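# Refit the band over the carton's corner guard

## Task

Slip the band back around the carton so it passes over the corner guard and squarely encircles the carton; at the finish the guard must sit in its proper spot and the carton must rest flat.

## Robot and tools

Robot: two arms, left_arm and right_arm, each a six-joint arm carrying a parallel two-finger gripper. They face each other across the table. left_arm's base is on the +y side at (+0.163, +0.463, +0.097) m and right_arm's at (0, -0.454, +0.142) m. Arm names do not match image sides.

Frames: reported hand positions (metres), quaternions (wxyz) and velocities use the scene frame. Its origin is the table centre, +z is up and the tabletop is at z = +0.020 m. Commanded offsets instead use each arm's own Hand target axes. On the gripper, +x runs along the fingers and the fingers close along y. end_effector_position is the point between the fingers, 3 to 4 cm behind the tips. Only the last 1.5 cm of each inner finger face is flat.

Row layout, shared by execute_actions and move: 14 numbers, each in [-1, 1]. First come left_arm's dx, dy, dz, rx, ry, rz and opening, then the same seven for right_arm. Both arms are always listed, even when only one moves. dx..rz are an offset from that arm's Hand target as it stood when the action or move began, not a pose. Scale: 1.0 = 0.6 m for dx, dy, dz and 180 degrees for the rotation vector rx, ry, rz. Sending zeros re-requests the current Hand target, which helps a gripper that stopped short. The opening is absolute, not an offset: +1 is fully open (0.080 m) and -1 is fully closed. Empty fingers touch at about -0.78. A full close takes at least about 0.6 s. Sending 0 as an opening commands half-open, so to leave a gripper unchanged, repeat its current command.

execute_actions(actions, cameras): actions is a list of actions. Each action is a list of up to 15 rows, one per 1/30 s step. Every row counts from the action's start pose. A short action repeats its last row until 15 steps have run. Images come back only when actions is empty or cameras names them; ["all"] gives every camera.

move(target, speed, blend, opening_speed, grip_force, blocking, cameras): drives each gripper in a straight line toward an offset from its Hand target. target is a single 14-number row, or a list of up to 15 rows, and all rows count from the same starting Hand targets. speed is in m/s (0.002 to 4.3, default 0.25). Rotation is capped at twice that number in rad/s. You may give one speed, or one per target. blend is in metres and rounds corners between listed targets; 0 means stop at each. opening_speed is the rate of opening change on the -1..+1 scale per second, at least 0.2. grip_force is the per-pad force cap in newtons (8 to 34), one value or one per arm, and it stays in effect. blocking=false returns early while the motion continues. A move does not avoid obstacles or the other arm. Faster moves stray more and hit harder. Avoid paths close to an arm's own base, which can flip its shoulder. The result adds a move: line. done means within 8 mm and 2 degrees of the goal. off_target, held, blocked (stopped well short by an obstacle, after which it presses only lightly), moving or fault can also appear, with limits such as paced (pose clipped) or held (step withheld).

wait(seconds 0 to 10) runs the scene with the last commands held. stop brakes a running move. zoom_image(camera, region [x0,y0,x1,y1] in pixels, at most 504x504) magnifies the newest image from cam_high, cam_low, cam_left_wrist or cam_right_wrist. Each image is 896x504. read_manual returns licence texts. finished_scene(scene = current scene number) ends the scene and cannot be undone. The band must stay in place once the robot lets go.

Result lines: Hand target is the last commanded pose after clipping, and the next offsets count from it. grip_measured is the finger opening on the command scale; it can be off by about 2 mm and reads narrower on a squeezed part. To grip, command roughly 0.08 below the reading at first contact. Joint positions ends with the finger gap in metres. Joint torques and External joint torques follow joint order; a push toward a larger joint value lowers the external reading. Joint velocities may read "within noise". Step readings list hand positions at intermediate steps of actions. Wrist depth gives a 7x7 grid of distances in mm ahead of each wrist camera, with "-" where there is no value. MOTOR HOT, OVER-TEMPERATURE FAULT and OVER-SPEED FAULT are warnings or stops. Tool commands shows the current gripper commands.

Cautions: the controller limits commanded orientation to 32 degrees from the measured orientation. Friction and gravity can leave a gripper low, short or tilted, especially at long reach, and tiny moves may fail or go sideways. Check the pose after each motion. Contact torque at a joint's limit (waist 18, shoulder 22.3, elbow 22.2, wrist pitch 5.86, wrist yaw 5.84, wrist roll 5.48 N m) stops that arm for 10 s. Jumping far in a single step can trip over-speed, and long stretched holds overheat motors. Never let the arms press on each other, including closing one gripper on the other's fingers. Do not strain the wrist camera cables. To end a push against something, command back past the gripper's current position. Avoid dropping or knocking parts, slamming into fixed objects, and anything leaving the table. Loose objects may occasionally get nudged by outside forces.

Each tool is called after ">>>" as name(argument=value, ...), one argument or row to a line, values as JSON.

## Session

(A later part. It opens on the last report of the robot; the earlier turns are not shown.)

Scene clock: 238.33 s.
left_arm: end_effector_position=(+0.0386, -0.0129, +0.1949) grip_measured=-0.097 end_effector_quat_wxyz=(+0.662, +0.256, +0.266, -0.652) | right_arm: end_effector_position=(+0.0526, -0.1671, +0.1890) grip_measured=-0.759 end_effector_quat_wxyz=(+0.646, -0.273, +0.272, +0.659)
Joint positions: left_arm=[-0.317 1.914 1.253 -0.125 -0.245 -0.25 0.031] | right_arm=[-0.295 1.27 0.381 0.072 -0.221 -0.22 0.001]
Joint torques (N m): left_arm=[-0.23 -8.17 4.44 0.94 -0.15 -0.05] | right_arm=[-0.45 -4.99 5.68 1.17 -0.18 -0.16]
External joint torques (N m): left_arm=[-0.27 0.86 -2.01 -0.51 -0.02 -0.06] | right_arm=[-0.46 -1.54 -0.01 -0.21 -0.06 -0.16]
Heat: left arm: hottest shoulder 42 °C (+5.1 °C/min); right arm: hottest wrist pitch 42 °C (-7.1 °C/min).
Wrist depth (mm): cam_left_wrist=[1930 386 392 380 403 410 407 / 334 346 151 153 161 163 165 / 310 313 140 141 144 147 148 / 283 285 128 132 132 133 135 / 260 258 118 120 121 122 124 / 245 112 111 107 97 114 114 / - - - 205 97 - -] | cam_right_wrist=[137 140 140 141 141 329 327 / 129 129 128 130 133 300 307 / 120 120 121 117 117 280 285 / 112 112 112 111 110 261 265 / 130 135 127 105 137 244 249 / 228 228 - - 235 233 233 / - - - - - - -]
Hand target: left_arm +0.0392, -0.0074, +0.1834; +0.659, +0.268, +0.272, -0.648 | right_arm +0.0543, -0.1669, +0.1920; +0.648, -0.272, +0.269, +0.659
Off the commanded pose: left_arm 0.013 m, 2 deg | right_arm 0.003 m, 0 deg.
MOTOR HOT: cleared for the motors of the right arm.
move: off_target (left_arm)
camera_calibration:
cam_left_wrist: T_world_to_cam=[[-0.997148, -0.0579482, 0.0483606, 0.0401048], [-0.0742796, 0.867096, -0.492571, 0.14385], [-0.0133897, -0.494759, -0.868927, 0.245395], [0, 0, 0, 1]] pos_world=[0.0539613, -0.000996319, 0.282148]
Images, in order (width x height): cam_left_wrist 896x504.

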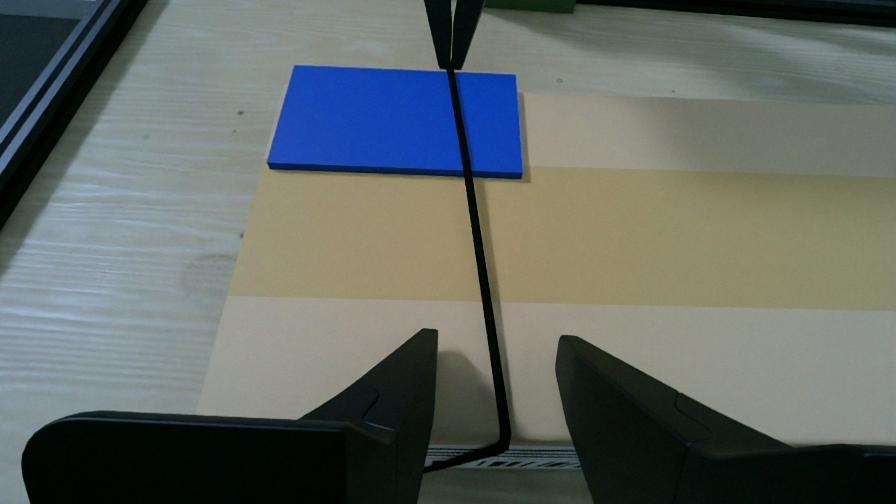

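>>> move(
  target=[
    [-0.0059, 0, 0.0059, 0, 0, 0, -0.1, 0, 0, 0, 0, 0, 0, -0.9],
    [-0.0059, 0, 0.0059, 0, 0, 0, -0.9, 0, 0, 0, 0, 0, 0, -0.9],
    [-0.0476, 0, 0.0059, 0, 0, 0, -0.9, 0, 0, 0, 0, 0, 0, -0.9],
    [-0.0476, 0.0325, 0.0059, 0, 0, 0, -0.9, 0, 0, 0, 0, 0, 0, -0.9],
  ],
  speed=0.07,
  opening_speed=0.5,
  cameras=["cam_left_wrist", "cam_right_wrist"],
)

Scene clock: 257.90 s.
left_arm: end_effector_position=(+0.0592, +0.0069, +0.1983) grip_measured=-0.768 end_effector_quat_wxyz=(+0.660, +0.272, +0.277, -0.643) | right_arm: end_effector_position=(+0.0525, -0.1668, +0.1894) grip_measured=-0.759 end_effector_quat_wxyz=(+0.646, -0.272, +0.272, +0.659)
Joint positions: left_arm=[-0.282 1.834 1.188 -0.177 -0.224 -0.23 0] | right_arm=[-0.295 1.27 0.381 0.072 -0.221 -0.22 0.001]
Joint torques (N m): left_arm=[-0.27 -11.15 5.42 0.91 -0.05 0.13] | right_arm=[-0.43 -4.95 5.61 1.16 -0.15 -0.16]
External joint torques (N m): left_arm=[-0.32 -2.63 -1.06 -0.5 0.08 0.13] | right_arm=[-0.42 -1.45 -0.2 -0.24 -0.04 -0.16]
Heat: left arm: hottest shoulder 43 °C (+5.0 °C/min); right arm: hottest wrist pitch 41 °C (-9.0 °C/min).
Wrist depth (mm): cam_left_wrist=[1764 370 374 164 167 381 384 / 328 335 330 150 151 155 156 / 303 307 302 140 141 141 142 / 282 283 132 129 131 130 131 / 262 262 120 119 120 121 121 / 243 245 245 85 88 166 191 / - - - - 87 - -] | cam_right_wrist=[138 141 141 142 142 321 327 / 130 130 129 131 132 307 306 / 121 121 121 118 118 282 285 / 113 113 113 110 110 262 264 / 142 134 140 106 134 246 249 / 229 228 - - 236 234 235 / - - - - - - -]
Hand target: left_arm +0.0583, +0.0107, +0.2062; +0.659, +0.268, +0.272, -0.648 | right_arm +0.0542, -0.1669, +0.1920; +0.648, -0.272, +0.268, +0.659
Off the commanded pose: left_arm 0.009 m, 1 deg | right_arm 0.003 m, 0 deg.
move: off_target (left_arm)
camera_calibration:
cam_left_wrist: T_world_to_cam=[[-0.997223, -0.0657221, 0.0350369, 0.0644125], [-0.0744714, 0.886159, -0.457357, 0.122858], [-0.000989819, -0.458696, -0.888593, 0.261395], [0, 0, 0, 1]] pos_world=[0.0736417, 0.0152626, 0.286207]
cam_right_wrist: T_world_to_cam=[[0.999582, 0.023213, 0.0172093, -0.048438], [0.0280591, -0.922043, -0.386069, -0.0537961], [0.00690587, 0.386391, -0.922309, 0.310748], [0, 0, 0, 1]] pos_world=[0.0477813, -0.168548, 0.266671]
Images, in order (width x height): cam_left_wrist 896x504, cam_right_wrist 896x504.

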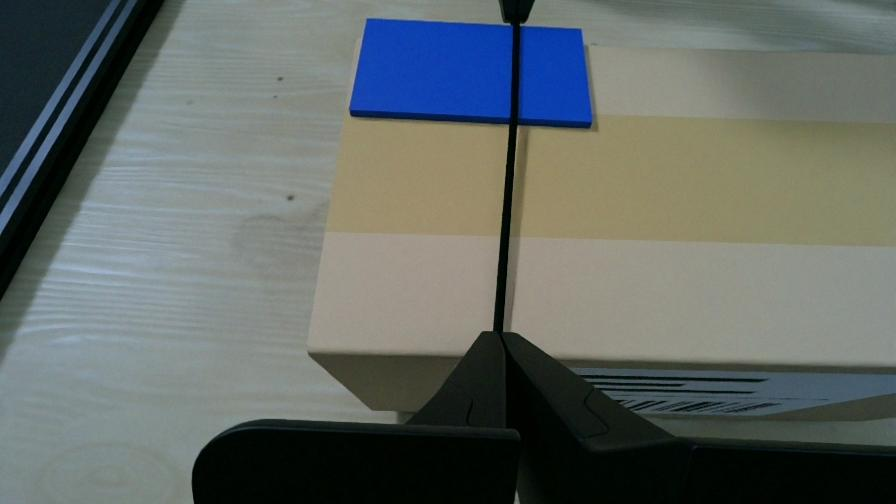

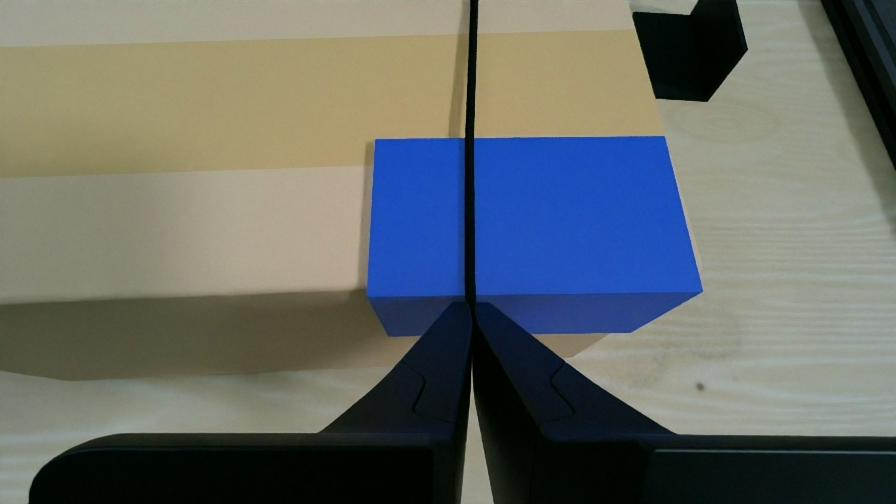

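>>> zoom_image(
  camera="cam_right_wrist",
  region=[340, 110, 740, 350],
)

Scaled by 1.260.

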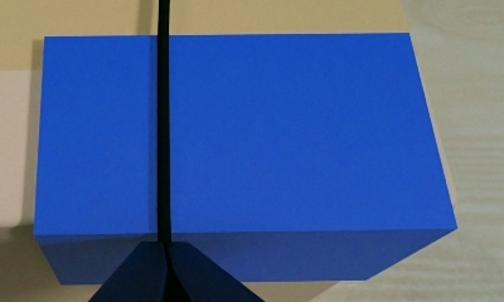

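>>> move(
  target=[
    [0.0, -0.0167, 0.0, 0, 0, 0, -0.9, 0, 0, 0, 0, 0, 0, -0.9],
    [0.0333, -0.0167, -0.0067, 0, 0, 0, -0.9, 0, 0, 0, 0, 0, 0, -0.9],
  ],
  speed=0.06,
  blend=[0.004, 0],
  cameras=["cam_left_wrist", "cam_right_wrist"],
)

Scene clock: 285.50 s.
left_arm: end_effector_position=(+0.0503, +0.0006, +0.1967) grip_measured=-0.768 end_effector_quat_wxyz=(+0.662, +0.261, +0.270, -0.648) | right_arm: end_effector_position=(+0.0525, -0.1668, +0.1894) grip_measured=-0.759 end_effector_quat_wxyz=(+0.646, -0.272, +0.272, +0.659)
Joint positions: left_arm=[-0.3 1.858 1.194 -0.134 -0.237 -0.241 0] | right_arm=[-0.295 1.27 0.381 0.072 -0.221 -0.22 0.001]
Joint torques (N m): left_arm=[-0.11 -6.39 7.63 1.25 0 0.11] | right_arm=[-0.43 -4.95 5.61 1.16 -0.16 -0.16]
External joint torques (N m): left_arm=[-0.11 2.33 1.13 -0.21 0.13 0.1] | right_arm=[-0.43 -1.45 -0.2 -0.24 -0.04 -0.16]
Heat: left arm: hottest shoulder 52 °C (+11.1 °C/min); right arm: hottest wrist pitch 39 °C (-5.0 °C/min). Fold the left arm in close to its base, or ease its load, before you think long.
Wrist depth (mm): cam_left_wrist=[1830 378 389 166 392 401 406 / 334 342 157 152 156 160 161 / 308 311 140 142 143 145 146 / 282 285 129 132 132 132 133 / 261 263 118 121 120 121 123 / 243 244 114 79 88 122 120 / - - - - 87 - -] | cam_right_wrist=[138 141 141 142 143 317 327 / 130 130 129 131 131 303 307 / 121 121 121 117 118 278 283 / 113 113 113 110 110 261 266 / 141 134 140 106 134 246 249 / 229 229 - - 236 234 234 / - - - - - - -]
Hand target: left_arm +0.0486, -0.0009, +0.1892; +0.659, +0.268, +0.272, -0.648 | right_arm +0.0542, -0.1669, +0.1920; +0.648, -0.272, +0.269, +0.659
Off the commanded pose: left_arm 0.008 m, 1 deg | right_arm 0.003 m, 0 deg.
MOTOR HOT: joint 2 (shoulder) of the left arm reports 52 °C; the controller stops that arm at 95 °C. To cool a motor, set the load down, stop pushing, or move to a pose that needs little force.
move: done; blend cut to 0 m at target 1
camera_calibration:
cam_left_wrist: T_world_to_cam=[[-0.997067, -0.0630988, 0.043323, 0.0533627], [-0.0761726, 0.873409, -0.480993, 0.131745], [-0.0074886, -0.482882, -0.875653, 0.254908], [0, 0, 0, 1]] pos_world=[0.0651505, 0.0113899, 0.284267]
cam_right_wrist: T_world_to_cam=[[0.999582, 0.023213, 0.0172093, -0.048438], [0.0280591, -0.922043, -0.386069, -0.0537961], [0.00690587, 0.386391, -0.922309, 0.310748], [0, 0, 0, 1]] pos_world=[0.0477813, -0.168548, 0.266671]
Images, in order (width x height): cam_left_wrist 896x504, cam_right_wrist 896x504.

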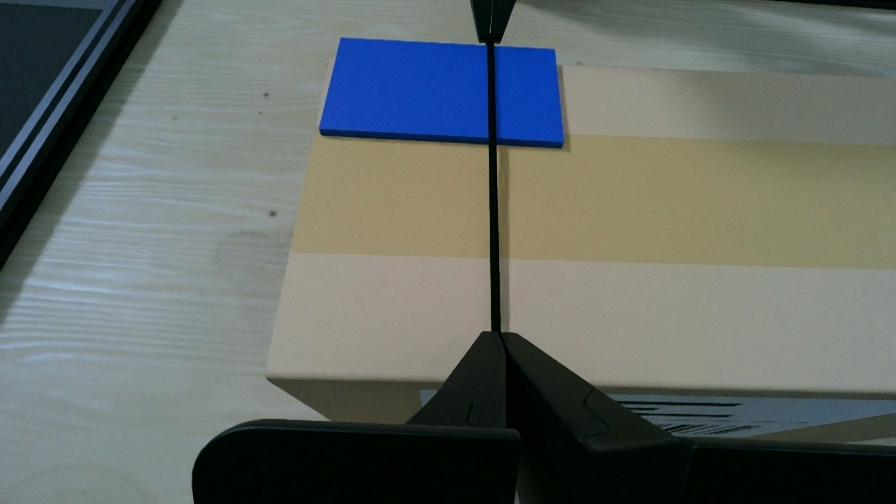

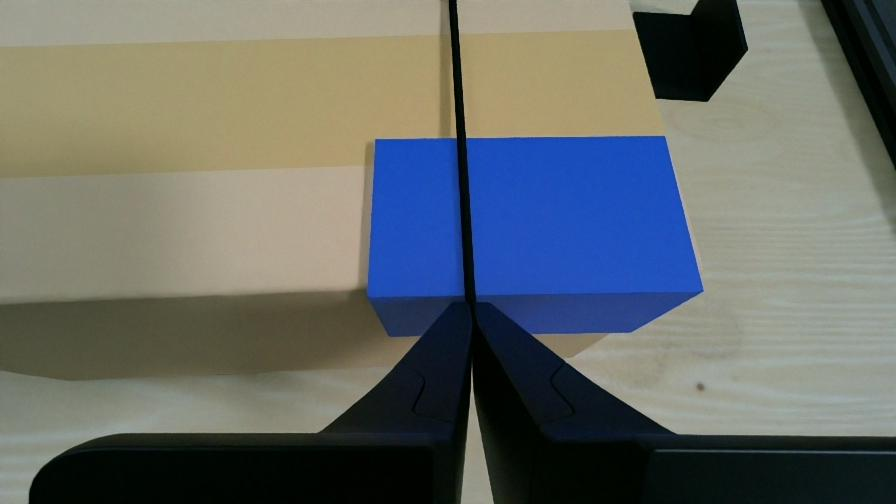

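>>> move(
  target=[
    [0.0133, 0, 0, 0, 0, 0, -0.9, 0, 0, 0, 0, 0, 0, -0.9],
    [0.0133, 0, 0, 0, 0, 0, -0.5, 0, 0, 0, 0, 0, 0, -0.9],
    [-0.133, 0, -0.003, 0, 0, 0, -0.5, 0, 0, 0, 0, 0, 0, -0.9],
  ],
  speed=[0.06, 0.06, 0.12],
  opening_speed=0.5,
  cameras=["cam_left_wrist", "cam_right_wrist"],
)

Scene clock: 301.13 s.
left_arm: end_effector_position=(+0.0466, +0.0541, +0.2431) grip_measured=-0.503 end_effector_quat_wxyz=(+0.657, +0.270, +0.272, -0.649) | right_arm: end_effector_position=(+0.0525, -0.1668, +0.1894) grip_measured=-0.759 end_effector_quat_wxyz=(+0.646, -0.272, +0.272, +0.659)
Joint positions: left_arm=[-0.358 1.626 1.127 -0.326 -0.268 -0.278 0.012] | right_arm=[-0.295 1.27 0.381 0.072 -0.221 -0.22 0.001]
Joint torques (N m): left_arm=[-0.15 -8.32 5.91 1.04 -0.35 -0.15] | right_arm=[-0.43 -4.96 5.6 1.16 -0.15 -0.16]
External joint torques (N m): left_arm=[-0.14 -1.16 -0.83 -0.38 -0.2 -0.15] | right_arm=[-0.43 -1.47 -0.18 -0.23 -0.04 -0.16]
Heat: left arm: hottest shoulder 47 °C (+5.1 °C/min); right arm: hottest wrist pitch 39 °C (-3.0 °C/min).
Wrist depth (mm): cam_left_wrist=[2189 447 452 233 456 461 466 / - 403 397 215 221 222 228 / 1562 368 358 199 201 202 204 / 339 337 327 187 187 188 188 / 311 313 309 224 223 242 312 / 290 293 297 - 84 297 299 / - - - - 76 - -] | cam_right_wrist=[138 141 141 141 142 322 322 / 130 130 129 131 131 304 307 / 120 121 121 117 118 280 285 / 113 113 113 110 110 262 267 / 142 134 140 105 134 245 249 / 229 229 - - 236 234 234 / - - - - - - -]
Hand target: left_arm +0.0475, +0.0569, +0.2443; +0.659, +0.268, +0.272, -0.648 | right_arm +0.0542, -0.1669, +0.1920; +0.648, -0.272, +0.269, +0.659
Off the commanded pose: left_arm 0.003 m, 0 deg | right_arm 0.003 m, 0 deg.
MOTOR HOT: cleared for the motors of the left arm.
move: done; target 2's new opening was sent with left_arm's hand 0.012 m and 1 deg from that target
camera_calibration:
cam_left_wrist: T_world_to_cam=[[-0.997865, -0.0533448, 0.0376925, 0.0520285], [-0.0647758, 0.882369, -0.466078, 0.102447], [-0.00839585, -0.467525, -0.88394, 0.322539], [0, 0, 0, 1]] pos_world=[0.0612615, 0.0631744, 0.330893]
cam_right_wrist: T_world_to_cam=[[0.999582, 0.023213, 0.0172093, -0.048438], [0.0280591, -0.922043, -0.386069, -0.0537961], [0.00690587, 0.386391, -0.922309, 0.310748], [0, 0, 0, 1]] pos_world=[0.0477813, -0.168548, 0.266671]
Images, in order (width x height): cam_left_wrist 896x504, cam_right_wrist 896x504.

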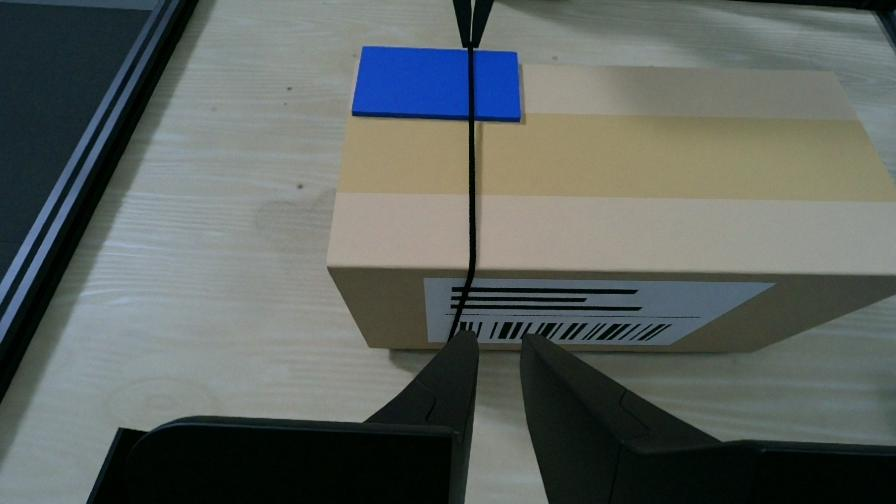

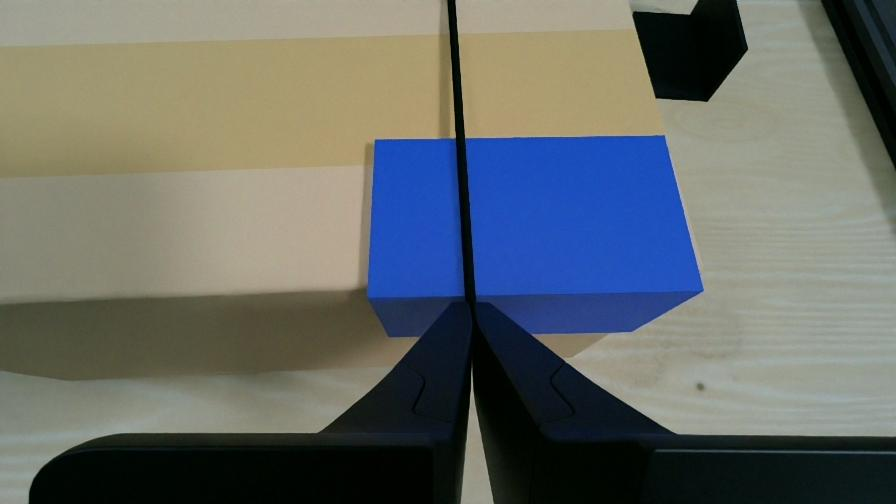

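>>> zoom_image(
  camera="cam_left_wrist",
  region=[310, 200, 560, 360],
)

Scaled by 2.016.

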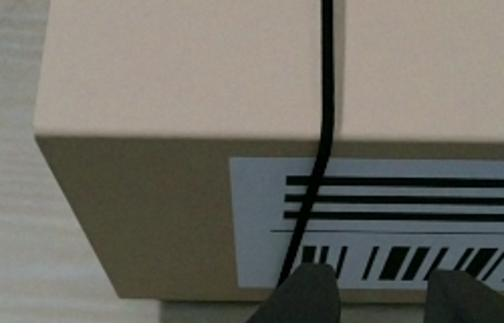

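>>> wait(
  seconds=0.1,
  cameras=["cam_low", "cam_high"],
)

>>> zoom_image(
  camera="cam_low",
  region=[330, 160, 580, 320],
)

>>> zoom_image(
  camera="cam_high",
  region=[250, 170, 600, 390],
)

Scene clock: 330.27 s.
left_arm: end_effector_position=(+0.0466, +0.0541, +0.2431) grip_measured=-0.503 end_effector_quat_wxyz=(+0.657, +0.270, +0.272, -0.649) | right_arm: end_effector_position=(+0.0525, -0.1668, +0.1894) grip_measured=-0.759 end_effector_quat_wxyz=(+0.646, -0.272, +0.272, +0.659)
Joint positions: left_arm=[-0.358 1.626 1.127 -0.326 -0.268 -0.278 0.012] | right_arm=[-0.295 1.27 0.381 0.072 -0.221 -0.22 0.001]
Joint torques (N m): left_arm=[-0.19 -8.37 5.95 1.03 -0.35 -0.15] | right_arm=[-0.44 -4.96 5.6 1.17 -0.16 -0.16]
External joint torques (N m): left_arm=[-0.2 -1.23 -0.76 -0.38 -0.2 -0.15] | right_arm=[-0.45 -1.5 -0.1 -0.21 -0.04 -0.16]
Heat: left arm: hottest shoulder 48 °C (+0.0 °C/min); right arm: hottest wrist pitch 39 °C (-1.0 °C/min).
Wrist depth (mm): cam_left_wrist=[1886 445 452 233 457 463 467 / 1727 403 399 215 220 222 228 / 362 367 362 199 201 202 204 / 337 337 329 186 187 189 188 / 311 313 309 223 222 242 311 / 289 295 295 - 84 298 298 / - - - - 76 - -] | cam_right_wrist=[139 141 141 142 142 321 326 / 130 130 129 131 131 305 303 / 121 121 121 118 118 281 284 / 113 113 113 110 110 262 265 / 142 134 140 105 134 245 248 / 228 228 - - 236 233 233 / - - - - - - -]
Hand target: left_arm +0.0475, +0.0569, +0.2443; +0.659, +0.268, +0.272, -0.648 | right_arm +0.0542, -0.1669, +0.1920; +0.648, -0.272, +0.269, +0.659
Tool commands: left_gripper/opening=-0.5 right_gripper/opening=-0.9
Off the commanded pose: left_arm 0.003 m, 0 deg | right_arm 0.003 m, 0 deg.
wait: 0.10 s; at rest from the start
Images, in order (width x height): cam_high 896x504, cam_low 896x504.

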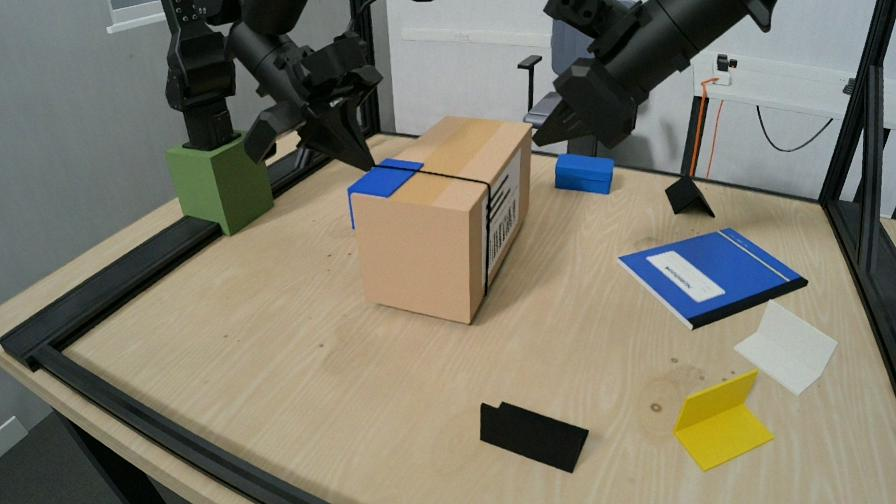

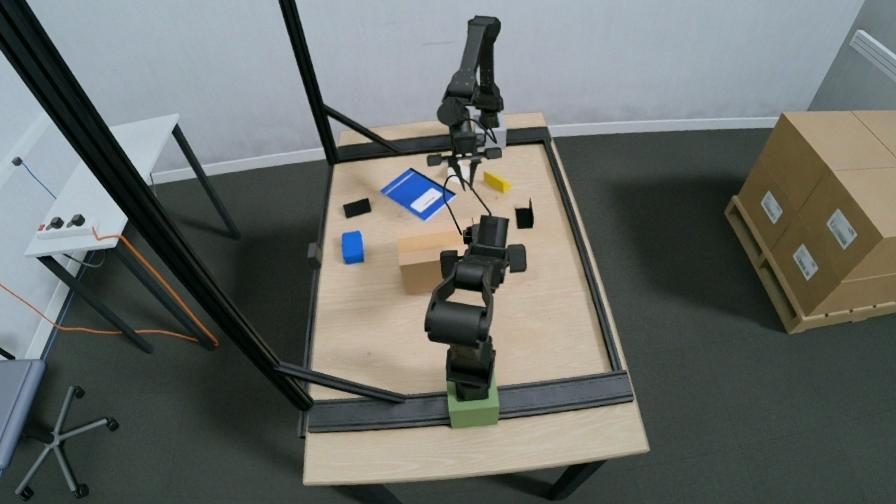

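Scaled by 2.016.

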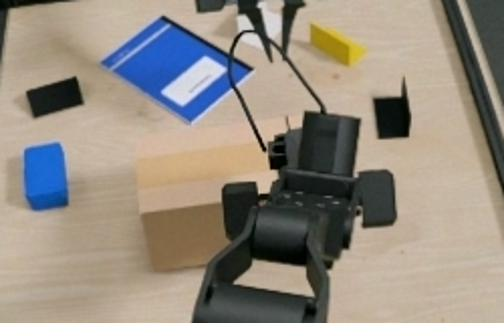

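Scaled by 1.440.

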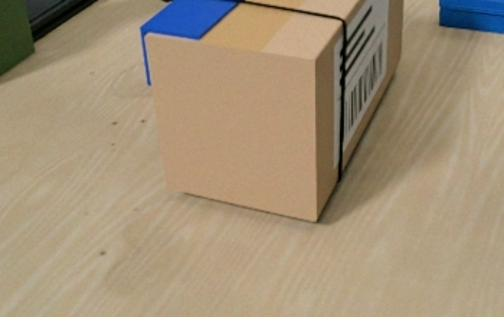

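>>> move(
  target=[
    [0.1108, 0.0007, 0.0375, 0, 0, 0, -0.3, 0, 0, 0, 0, 0, 0, -0.9],
    [0.143, 0.0007, 0.0053, 0, 0, 0, -0.3, 0, 0, 0, 0, 0, 0, -0.9],
  ],
  speed=[0.12, 0.05],
  blend=[0.008, 0],
  cameras=["cam_left_wrist"],
)

Scene clock: 349.53 s.
left_arm: end_effector_position=(+0.0482, -0.0080, +0.1978) grip_measured=-0.303 end_effector_quat_wxyz=(+0.662, +0.257, +0.268, -0.651) | right_arm: end_effector_position=(+0.0525, -0.1668, +0.1894) grip_measured=-0.759 end_effector_quat_wxyz=(+0.646, -0.272, +0.272, +0.659)
Joint positions: left_arm=[-0.297 1.883 1.226 -0.128 -0.231 -0.238 0.021] | right_arm=[-0.295 1.27 0.381 0.072 -0.221 -0.22 0.001]
Joint torques (N m): left_arm=[0.12 -6.98 5.59 1.34 -0.06 0.14] | right_arm=[-0.42 -4.94 5.61 1.17 -0.16 -0.16]
External joint torques (N m): left_arm=[0.18 1.88 -0.89 -0.12 0.05 0.13] | right_arm=[-0.43 -1.48 -0.1 -0.21 -0.04 -0.16]
Heat: left arm: hottest shoulder 47 °C (-3.0 °C/min); right arm: hottest wrist pitch 39 °C (+0.0 °C/min).
Wrist depth (mm): cam_left_wrist=[1645 382 390 164 398 405 409 / 331 343 155 153 157 162 164 / 309 312 141 143 144 146 148 / 282 285 129 130 132 133 135 / 261 263 118 120 121 122 124 / 245 244 113 110 95 115 114 / - - - 225 86 - -] | cam_right_wrist=[138 141 141 141 142 322 327 / 130 130 129 131 132 306 304 / 120 121 121 118 118 280 286 / 112 113 113 110 110 261 266 / 141 134 140 105 134 245 249 / 229 229 - - 235 234 235 / - - - - - - -]
Hand target: left_arm +0.0491, -0.0061, +0.1860; +0.659, +0.268, +0.272, -0.648 | right_arm +0.0542, -0.1669, +0.1920; +0.648, -0.272, +0.269, +0.659
Off the commanded pose: left_arm 0.012 m, 2 deg | right_arm 0.003 m, 0 deg.
move: off_target (left_arm); blend cut to 0 m at target 1
camera_calibration:
cam_left_wrist: T_world_to_cam=[[-0.997039, -0.0595709, 0.0486249, 0.0497203], [-0.0757745, 0.868754, -0.489412, 0.141246], [-0.0130883, -0.491648, -0.870696, 0.250883], [0, 0, 0, 1]] pos_world=[0.0635596, 0.00360006, 0.285153]
Images, in order (width x height): cam_left_wrist 896x504.

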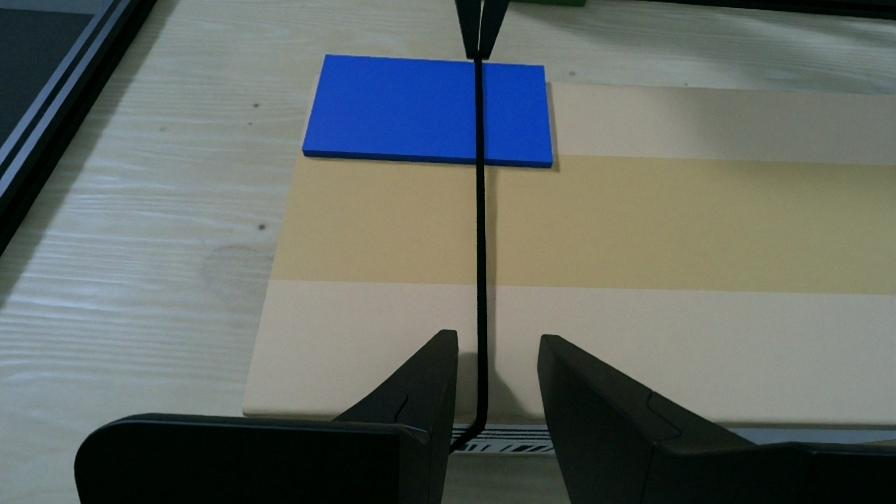

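>>> move(
  target=[
    [-0.0059, 0, 0.0059, 0, 0, 0, -0.3, 0, 0, 0, 0, 0, 0, -0.9],
    [-0.0059, 0, 0.0059, 0, 0, 0, -0.9, 0, 0, 0, 0, 0, 0, -0.9],
    [-0.0426, 0, 0.0059, 0, 0, 0, -0.9, 0, 0, 0, 0, 0, 0, -0.9],
    [-0.0426, 0.0188, 0.0059, 0, 0, 0, -0.9, 0, -0.0033, 0, 0, 0, 0, -0.9],
  ],
  speed=0.07,
  opening_speed=0.5,
  cameras=["cam_left_wrist", "cam_right_wrist"],
)

Scene clock: 358.10 s.
left_arm: end_effector_position=(+0.0611, +0.0056, +0.1994) grip_measured=-0.768 end_effector_quat_wxyz=(+0.661, +0.271, +0.276, -0.643) | right_arm: end_effector_position=(+0.0549, -0.1667, +0.1902) grip_measured=-0.759 end_effector_quat_wxyz=(+0.647, -0.272, +0.271, +0.659)
Joint positions: left_arm=[-0.276 1.834 1.191 -0.177 -0.22 -0.226 0] | right_arm=[-0.305 1.27 0.383 0.072 -0.226 -0.227 0.001]
Joint torques (N m): left_arm=[-0.41 -10.98 5.3 0.87 -0.06 0.14] | right_arm=[-0.3 -4.57 5.67 1.11 -0.23 -0.16]
External joint torques (N m): left_arm=[-0.47 -2.62 -1.05 -0.52 0.06 0.14] | right_arm=[-0.3 -1.04 -0.17 -0.31 -0.11 -0.16]
Heat: left arm: hottest shoulder 47 °C (+0.0 °C/min); right arm: hottest wrist pitch 39 °C (+0.0 °C/min).
Wrist depth (mm): cam_left_wrist=[1727 375 384 166 374 386 389 / 343 339 334 150 153 157 158 / 306 309 305 139 142 143 144 / 283 285 134 130 133 132 133 / 263 264 120 122 121 122 123 / 245 249 244 86 87 156 151 / - - - - 87 - -] | cam_right_wrist=[141 141 142 143 143 324 330 / 130 131 131 132 133 308 303 / 121 122 122 119 119 282 287 / 113 114 113 110 111 264 268 / 142 133 140 106 133 246 250 / 229 228 - - 236 234 234 / - - - - - - -]
Hand target: left_arm +0.0601, +0.0098, +0.2064; +0.659, +0.268, +0.272, -0.648 | right_arm +0.0562, -0.1669, +0.1921; +0.648, -0.272, +0.268, +0.659
Off the commanded pose: left_arm 0.008 m, 1 deg | right_arm 0.002 m, 0 deg.
move: done
camera_calibration:
cam_left_wrist: T_world_to_cam=[[-0.997155, -0.0663534, 0.0357688, 0.0659897], [-0.0753709, 0.885121, -0.459217, 0.125091], [-0.00118917, -0.460606, -0.887604, 0.261626], [0, 0, 0, 1]] pos_world=[0.0755413, 0.0141647, 0.287304]
cam_right_wrist: T_world_to_cam=[[0.99958, 0.0214426, 0.0194731, -0.0515594], [0.0273288, -0.920945, -0.388733, -0.0527014], [0.00959818, 0.389102, -0.921145, 0.311527], [0, 0, 0, 1]] pos_world=[0.049988, -0.168645, 0.267479]
Images, in order (width x height): cam_left_wrist 896x504, cam_right_wrist 896x504.

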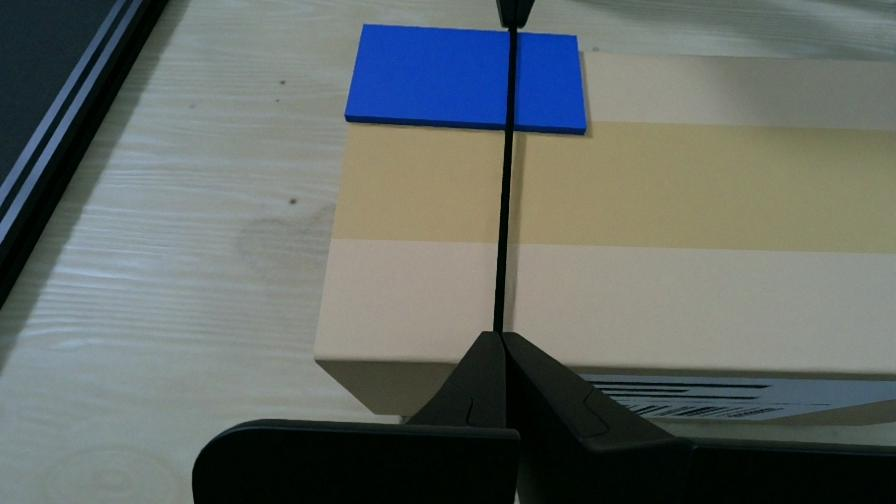

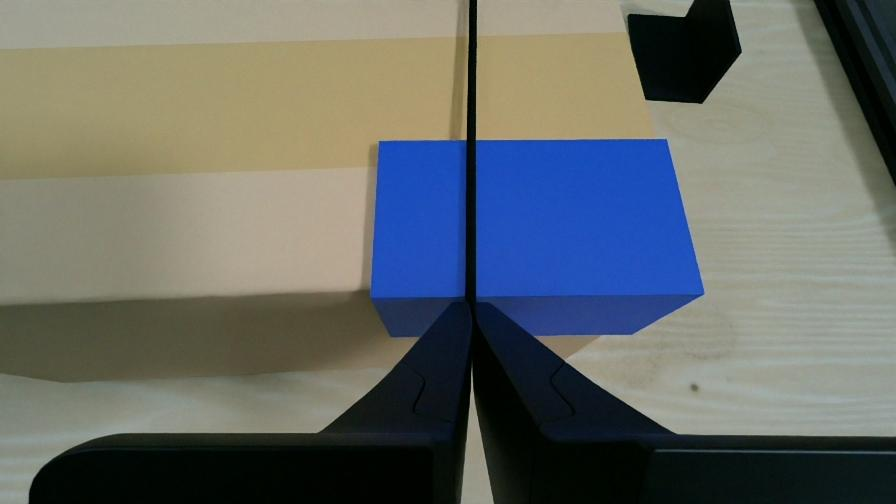

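>>> move(
  target=[
    [0.0, -0.0075, 0.0, 0, 0, 0, -0.9, 0, 0, 0, 0, 0, 0, -0.9],
    [0.0467, -0.0075, -0.0067, 0, 0, 0, -0.9, 0, 0, 0, 0, 0, 0, -0.9],
    [0.0467, -0.0075, -0.0067, 0, 0, 0, -0.5, 0, 0, 0, 0, 0, 0, -0.9],
    [-0.100, -0.0128, -0.0105, 0, 0, 0, -0.5, 0, 0, 0, 0, 0, 0, -0.9],
  ],
  speed=[0.07, 0.07, 0.07, 0.12],
  opening_speed=0.5,
  cameras=["cam_left_wrist", "cam_right_wrist"],
)

>>> zoom_image(
  camera="cam_left_wrist",
  region=[310, 200, 560, 360],
)

Scene clock: 378.27 s.
left_arm: end_effector_position=(+0.0507, +0.0537, +0.2433) grip_measured=-0.503 end_effector_quat_wxyz=(+0.658, +0.270, +0.272, -0.649) | right_arm: end_effector_position=(+0.0548, -0.1669, +0.1900) grip_measured=-0.759 end_effector_quat_wxyz=(+0.647, -0.272, +0.271, +0.659)
Joint positions: left_arm=[-0.346 1.622 1.122 -0.323 -0.26 -0.269 0.012] | right_arm=[-0.305 1.27 0.383 0.071 -0.227 -0.227 0.001]
Joint torques (N m): left_arm=[-0.12 -8.32 5.91 1.04 -0.34 -0.14] | right_arm=[-0.42 -4.57 5.67 1.2 -0.22 -0.16]
External joint torques (N m): left_arm=[-0.12 -1.25 -0.79 -0.37 -0.2 -0.14] | right_arm=[-0.42 -1.06 -0.14 -0.21 -0.1 -0.16]
Heat: left arm: hottest shoulder 52 °C (+5.1 °C/min); right arm: hottest wrist pitch 38 °C (-1.0 °C/min). Fold the left arm in close to its base, or ease its load, before you think long.
Wrist depth (mm): cam_left_wrist=[1857 450 450 232 459 463 466 / 1703 403 399 215 221 222 228 / 1562 368 364 199 201 202 205 / 335 337 329 186 187 188 187 / 311 313 310 222 221 241 264 / 289 295 297 - 84 297 298 / - - - - 76 - -] | cam_right_wrist=[141 142 142 142 143 322 330 / 130 132 131 131 132 305 303 / 121 121 122 118 119 281 288 / 113 113 113 110 111 263 266 / 142 135 140 106 128 246 250 / 229 229 - - 236 234 234 / - - - - - - -]
Hand target: left_arm +0.0516, +0.0564, +0.2445; +0.659, +0.268, +0.272, -0.648 | right_arm +0.0562, -0.1669, +0.1920; +0.648, -0.272, +0.269, +0.659
Off the commanded pose: left_arm 0.003 m, 0 deg | right_arm 0.003 m, 0 deg.
MOTOR HOT: joint 2 (shoulder) of the left arm reports 52 °C; the controller stops that arm at 95 °C. To cool a motor, set the load down, stop pushing, or move to a pose that needs little force.
move: done; target 3's new opening was sent with left_arm's hand 0.012 m and 1 deg from that target
camera_calibration:
cam_left_wrist: T_world_to_cam=[[-0.997853, -0.0536055, 0.0376247, 0.0561285], [-0.0649768, 0.882226, -0.466321, 0.103261], [-0.00819609, -0.467765, -0.883815, 0.322524], [0, 0, 0, 1]] pos_world=[0.065361, 0.0627747, 0.331092]
cam_right_wrist: T_world_to_cam=[[0.999587, 0.0217889, 0.0187104, -0.0511895], [0.027339, -0.921476, -0.387471, -0.0532991], [0.00879858, 0.387823, -0.921692, 0.311351], [0, 0, 0, 1]] pos_world=[0.0498861, -0.168748, 0.267275]
Images, in order (width x height): cam_left_wrist 896x504, cam_right_wrist 896x504.

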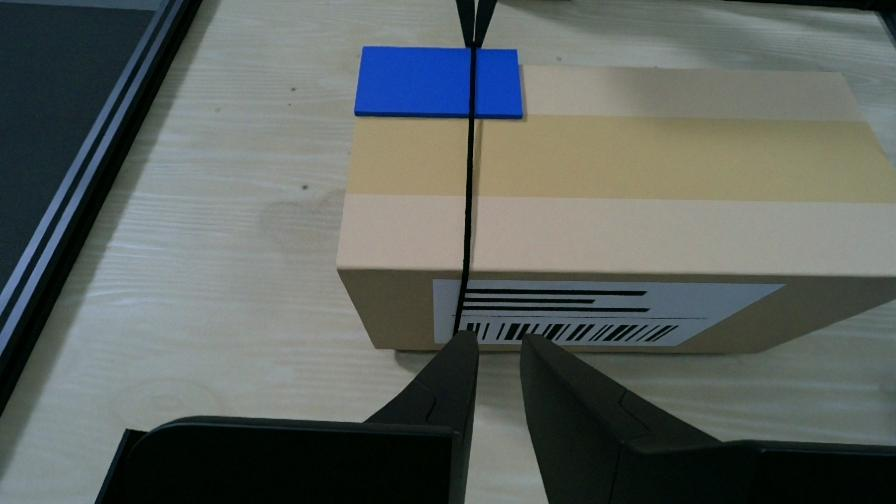

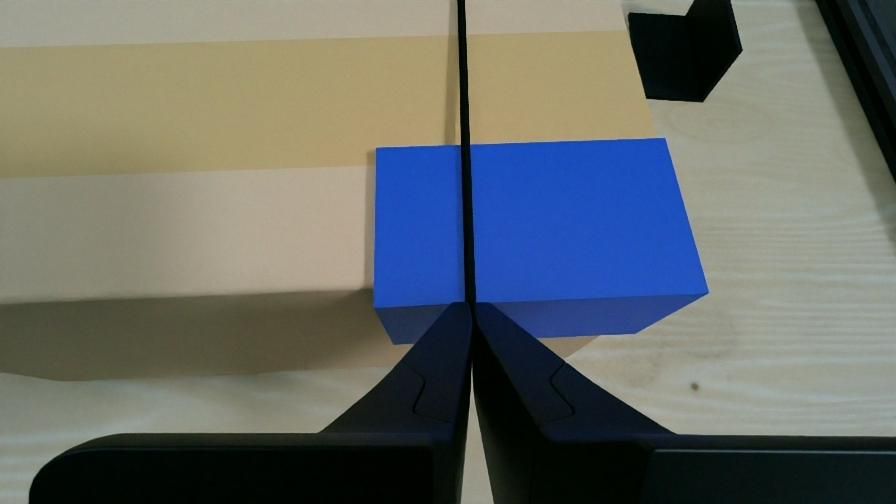

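Scaled by 2.016.

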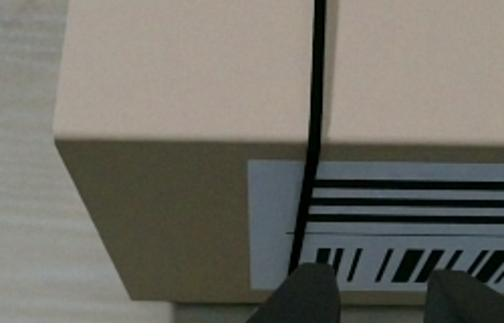

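>>> move(
  target=[
    [0, 0, 0, 0, 0, 0, -0.5, 0.0067, 0, 0.0017, 0, 0, 0, -0.9],
    [0, 0, 0, 0, 0, 0, -0.5, 0.0067, 0, 0.0017, 0, 0, 0, -0.25],
    [0, 0, 0, 0, 0, 0, -0.5, -0.09, 0, 0.0017, 0, 0, 0, -0.25],
  ],
  speed=[0.05, 0.05, 0.12],
  opening_speed=0.5,
  cameras=["cam_left_wrist", "cam_right_wrist"],
)

>>> zoom_image(
  camera="cam_right_wrist",
  region=[330, 100, 720, 360],
)

Scene clock: 395.07 s.
left_arm: end_effector_position=(+0.0507, +0.0537, +0.2433) grip_measured=-0.503 end_effector_quat_wxyz=(+0.658, +0.270, +0.272, -0.649) | right_arm: end_effector_position=(+0.0557, -0.2061, +0.2257) grip_measured=-0.253 end_effector_quat_wxyz=(+0.646, -0.274, +0.276, +0.657)
Joint positions: left_arm=[-0.346 1.622 1.122 -0.323 -0.26 -0.269 0.012] | right_arm=[-0.385 0.962 0.406 -0.286 -0.279 -0.286 0.024]
Joint torques (N m): left_arm=[-0.14 -8.28 5.91 1.04 -0.34 -0.14] | right_arm=[-0.31 -3.1 7 1.46 -0.31 -0.16]
External joint torques (N m): left_arm=[-0.13 -1.09 -0.87 -0.39 -0.2 -0.14] | right_arm=[-0.32 -0.95 0.45 0.1 -0.16 -0.16]
Heat: left arm: hottest shoulder 49 °C (+1.0 °C/min); right arm: hottest wrist pitch 39 °C (+0.0 °C/min). Fold the left arm in close to its base, or ease its load, before you think long.
Wrist depth (mm): cam_left_wrist=[1843 444 453 457 458 464 467 / 1703 402 400 215 220 222 228 / 1532 366 363 199 201 202 204 / 338 338 330 186 187 188 187 / 310 312 310 222 241 240 263 / 290 295 296 - 84 298 299 / - - - - 76 - -] | cam_right_wrist=[188 189 188 189 196 369 386 / 174 174 175 176 181 349 347 / 162 162 163 159 159 324 316 / 175 181 189 186 237 302 303 / 278 275 267 280 276 284 284 / 267 268 - 268 70 272 269 / - - - 249 78 - -]
Hand target: left_arm +0.0516, +0.0564, +0.2445; +0.659, +0.268, +0.272, -0.648 | right_arm +0.0568, -0.2044, +0.2309; +0.648, -0.272, +0.269, +0.659
Off the commanded pose: left_arm 0.003 m, 0 deg | right_arm 0.006 m, 1 deg.
MOTOR HOT: still on. Joint 2 (shoulder) of the left arm reports 49 °C.
move: done
camera_calibration:
cam_left_wrist: T_world_to_cam=[[-0.997853, -0.0536055, 0.0376247, 0.0561285], [-0.0649768, 0.882226, -0.466321, 0.103261], [-0.00819609, -0.467765, -0.883815, 0.322524], [0, 0, 0, 1]] pos_world=[0.065361, 0.0627747, 0.331092]
cam_right_wrist: T_world_to_cam=[[0.999711, 0.0187981, 0.0149665, -0.0517107], [0.02306, -0.92563, -0.377727, -0.0784173], [0.00675283, 0.377963, -0.925796, 0.358395], [0, 0, 0, 1]] pos_world=[0.0510838, -0.207074, 0.302954]
Images, in order (width x height): cam_left_wrist 896x504, cam_right_wrist 896x504.

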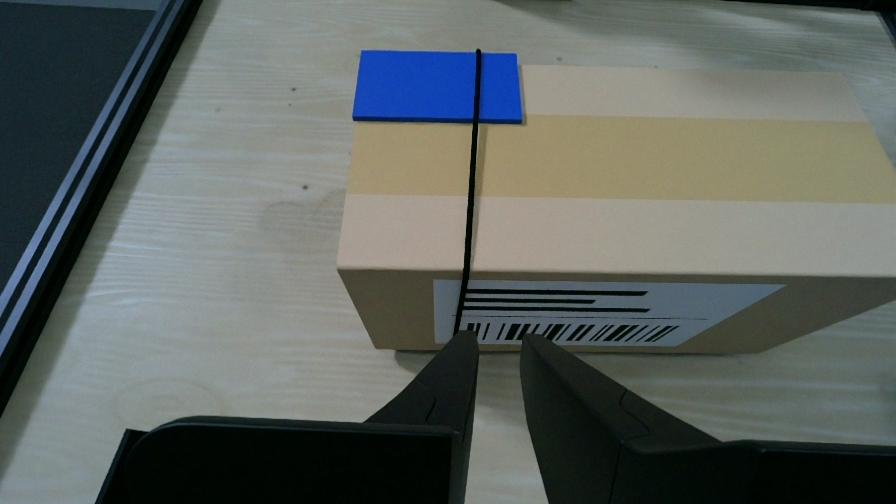

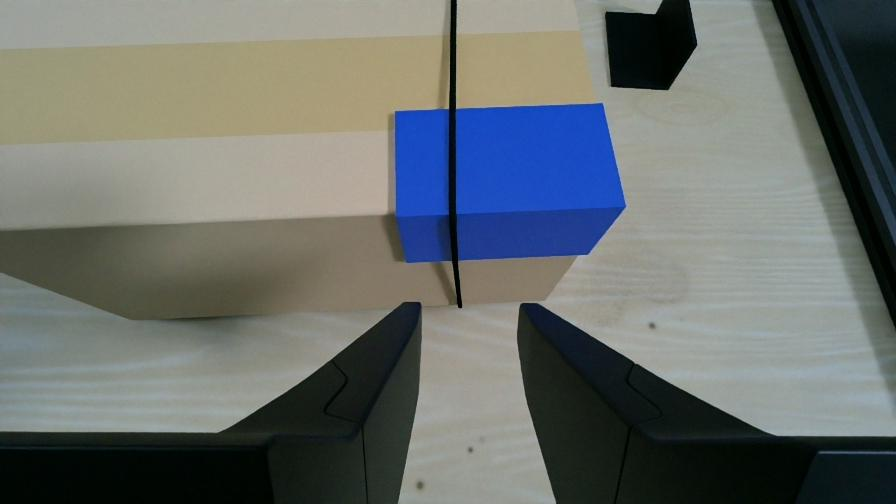

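Scaled by 1.292.

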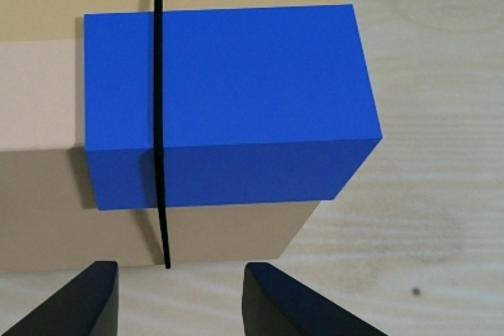

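>>> move(
  target=[0, 0, 0, 0, 0, 0, -0.5, 0.087, 0.0055, 0.0083, 0, 0, 0, -0.25],
  speed=0.1,
  cameras=["cam_right_wrist"],
)

Scene clock: 432.07 s.
left_arm: end_effector_position=(+0.0507, +0.0537, +0.2433) grip_measured=-0.503 end_effector_quat_wxyz=(+0.658, +0.270, +0.272, -0.649) | right_arm: end_effector_position=(+0.0536, -0.1640, +0.1995) grip_measured=-0.253 end_effector_quat_wxyz=(+0.648, -0.272, +0.265, +0.660)
Joint positions: left_arm=[-0.346 1.622 1.122 -0.323 -0.26 -0.269 0.012] | right_arm=[-0.294 1.243 0.406 0.034 -0.217 -0.223 0.024]
Joint torques (N m): left_arm=[-0.2 -8.3 5.91 1.05 -0.34 -0.14] | right_arm=[0.27 -2.78 5.45 1.94 -0.03 0.2]
External joint torques (N m): left_arm=[-0.2 -1.2 -0.78 -0.36 -0.2 -0.14] | right_arm=[0.25 0.65 -0.44 0.54 0.09 0.2]
Heat: left arm: hottest shoulder 48 °C (-4.1 °C/min); right arm: hottest wrist pitch 39 °C (+1.0 °C/min). Fold the left arm in close to its base, or ease its load, before you think long.
Wrist depth (mm): cam_left_wrist=[1886 439 453 443 457 463 468 / 1657 403 397 215 221 222 228 / 1572 369 363 199 201 202 205 / 331 338 329 189 187 187 187 / 310 312 310 222 242 240 264 / 289 294 296 - 84 297 298 / - - - - 76 - -] | cam_right_wrist=[154 155 156 156 161 343 346 / 139 143 143 145 145 321 317 / 132 132 133 130 131 299 299 / 122 123 124 121 121 280 281 / 132 124 119 122 115 257 261 / 232 212 - 239 70 247 245 / - - - 226 78 - -]
Hand target: left_arm +0.0516, +0.0564, +0.2445; +0.659, +0.268, +0.272, -0.648 | right_arm +0.0528, -0.1640, +0.1976; +0.648, -0.272, +0.269, +0.659
Off the commanded pose: left_arm 0.003 m, 0 deg | right_arm 0.002 m, 0 deg.
MOTOR HOT: still on. Joint 2 (shoulder) of the left arm reports 48 °C.
move: done
camera_calibration:
cam_right_wrist: T_world_to_cam=[[0.999358, 0.023791, 0.0267918, -0.0515189], [0.0324684, -0.91753, -0.39634, -0.0447369], [0.015153, 0.396955, -0.917713, 0.31944], [0, 0, 0, 1]] pos_world=[0.0480979, -0.166625, 0.276803]
Images, in order (width x height): cam_right_wrist 896x504.

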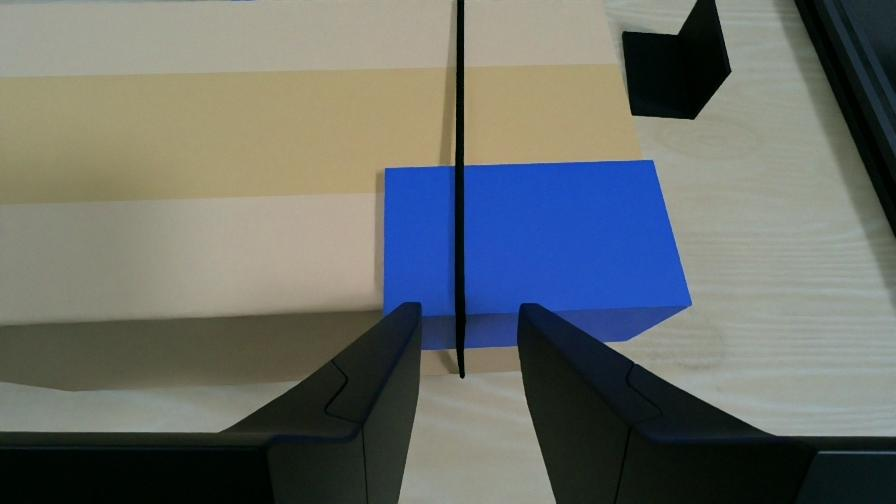

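>>> move(
  target=[
    [0, 0, 0, 0, 0, 0, -0.5, 0.0108, 0, -0.0058, 0, 0, 0, -0.25],
    [0, 0, 0, 0, 0, 0, -0.5, 0.0108, 0, -0.0058, 0, 0, 0, -0.9],
    [0, 0, 0, 0, 0, 0, -0.5, -0.0259, 0, -0.0058, 0, 0, 0, -0.9],
    [0, 0, 0, 0, 0, 0, -0.5, -0.0259, -0.005, -0.0030, 0, 0, 0, -0.9],
  ],
  speed=0.06,
  opening_speed=0.5,
  cameras=["cam_left_wrist", "cam_right_wrist"],
)

>>> zoom_image(
  camera="cam_right_wrist",
  region=[330, 0, 740, 370],
)

Scene clock: 494.47 s.
left_arm: end_effector_position=(+0.0507, +0.0537, +0.2433) grip_measured=-0.503 end_effector_quat_wxyz=(+0.658, +0.270, +0.272, -0.649) | right_arm: end_effector_position=(+0.0553, -0.1770, +0.2054) grip_measured=-0.760 end_effector_quat_wxyz=(+0.648, -0.272, +0.272, +0.657)
Joint positions: left_arm=[-0.346 1.622 1.122 -0.323 -0.26 -0.269 0.012] | right_arm=[-0.323 1.164 0.398 -0.052 -0.235 -0.238 0.001]
Joint torques (N m): left_arm=[-0.14 -8.36 5.97 1.03 -0.35 -0.15] | right_arm=[-0.27 -3.45 6.15 1.51 -0.28 -0.14]
External joint torques (N m): left_arm=[-0.14 -1.28 -0.71 -0.37 -0.21 -0.15] | right_arm=[-0.29 -0.38 0.07 0.13 -0.15 -0.14]
Heat: left arm: hottest shoulder 48 °C (+0.0 °C/min); right arm: hottest wrist pitch 44 °C (+4.0 °C/min). Fold the left arm in close to its base, or ease its load, before you think long.
Wrist depth (mm): cam_left_wrist=[1915 447 450 454 459 463 464 / 1691 404 397 215 221 223 228 / - 368 364 199 201 202 204 / 334 338 330 189 187 187 187 / 310 313 309 222 241 241 264 / 289 293 297 - 84 298 300 / - - - - 76 - -] | cam_right_wrist=[162 162 162 163 167 347 346 / 149 149 150 151 151 325 317 / 139 139 139 136 137 303 303 / 131 130 132 129 129 283 286 / 163 172 179 140 234 265 264 / 245 245 - - 253 250 249 / - - - - - - -]
Hand target: left_arm +0.0516, +0.0564, +0.2445; +0.659, +0.268, +0.272, -0.648 | right_arm +0.0561, -0.1762, +0.2072; +0.648, -0.272, +0.269, +0.659
Off the commanded pose: left_arm 0.003 m, 0 deg | right_arm 0.002 m, 0 deg.
MOTOR HOT: still on. Joint 2 (shoulder) of the left arm reports 48 °C.
move: done
camera_calibration:
cam_left_wrist: T_world_to_cam=[[-0.997853, -0.0536055, 0.0376247, 0.0561285], [-0.0649768, 0.882226, -0.466321, 0.103261], [-0.00819609, -0.467765, -0.883815, 0.322524], [0, 0, 0, 1]] pos_world=[0.065361, 0.0627747, 0.331092]
cam_right_wrist: T_world_to_cam=[[0.999637, 0.0184451, 0.0196463, -0.0526291], [0.0246144, -0.92173, -0.38705, -0.0566858], [0.0109695, 0.387393, -0.92185, 0.329319], [0, 0, 0, 1]] pos_world=[0.0503928, -0.178854, 0.282676]
Images, in order (width x height): cam_left_wrist 896x504, cam_right_wrist 896x504.

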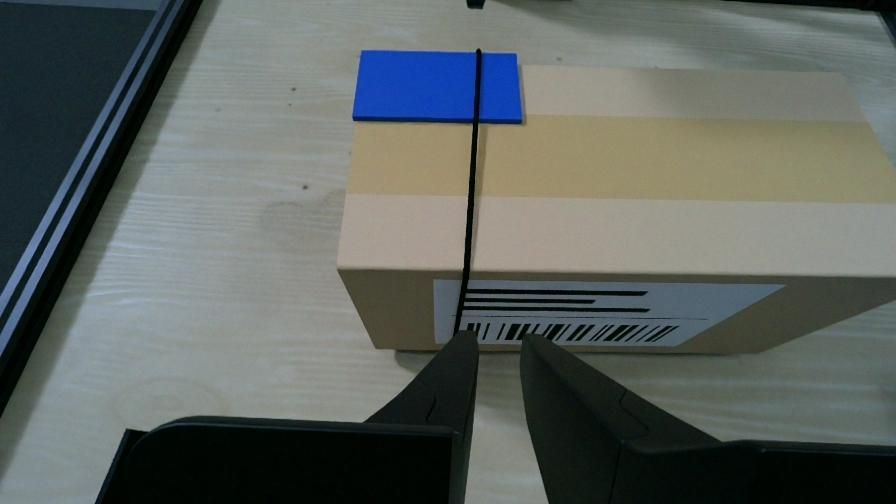

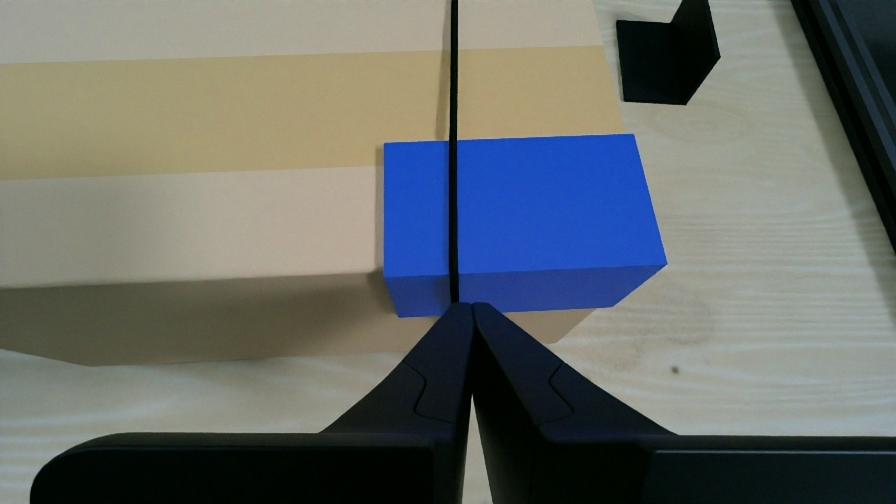

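Scaled by 1.229.

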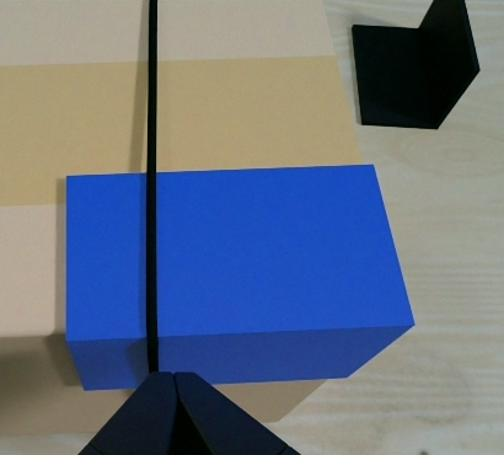

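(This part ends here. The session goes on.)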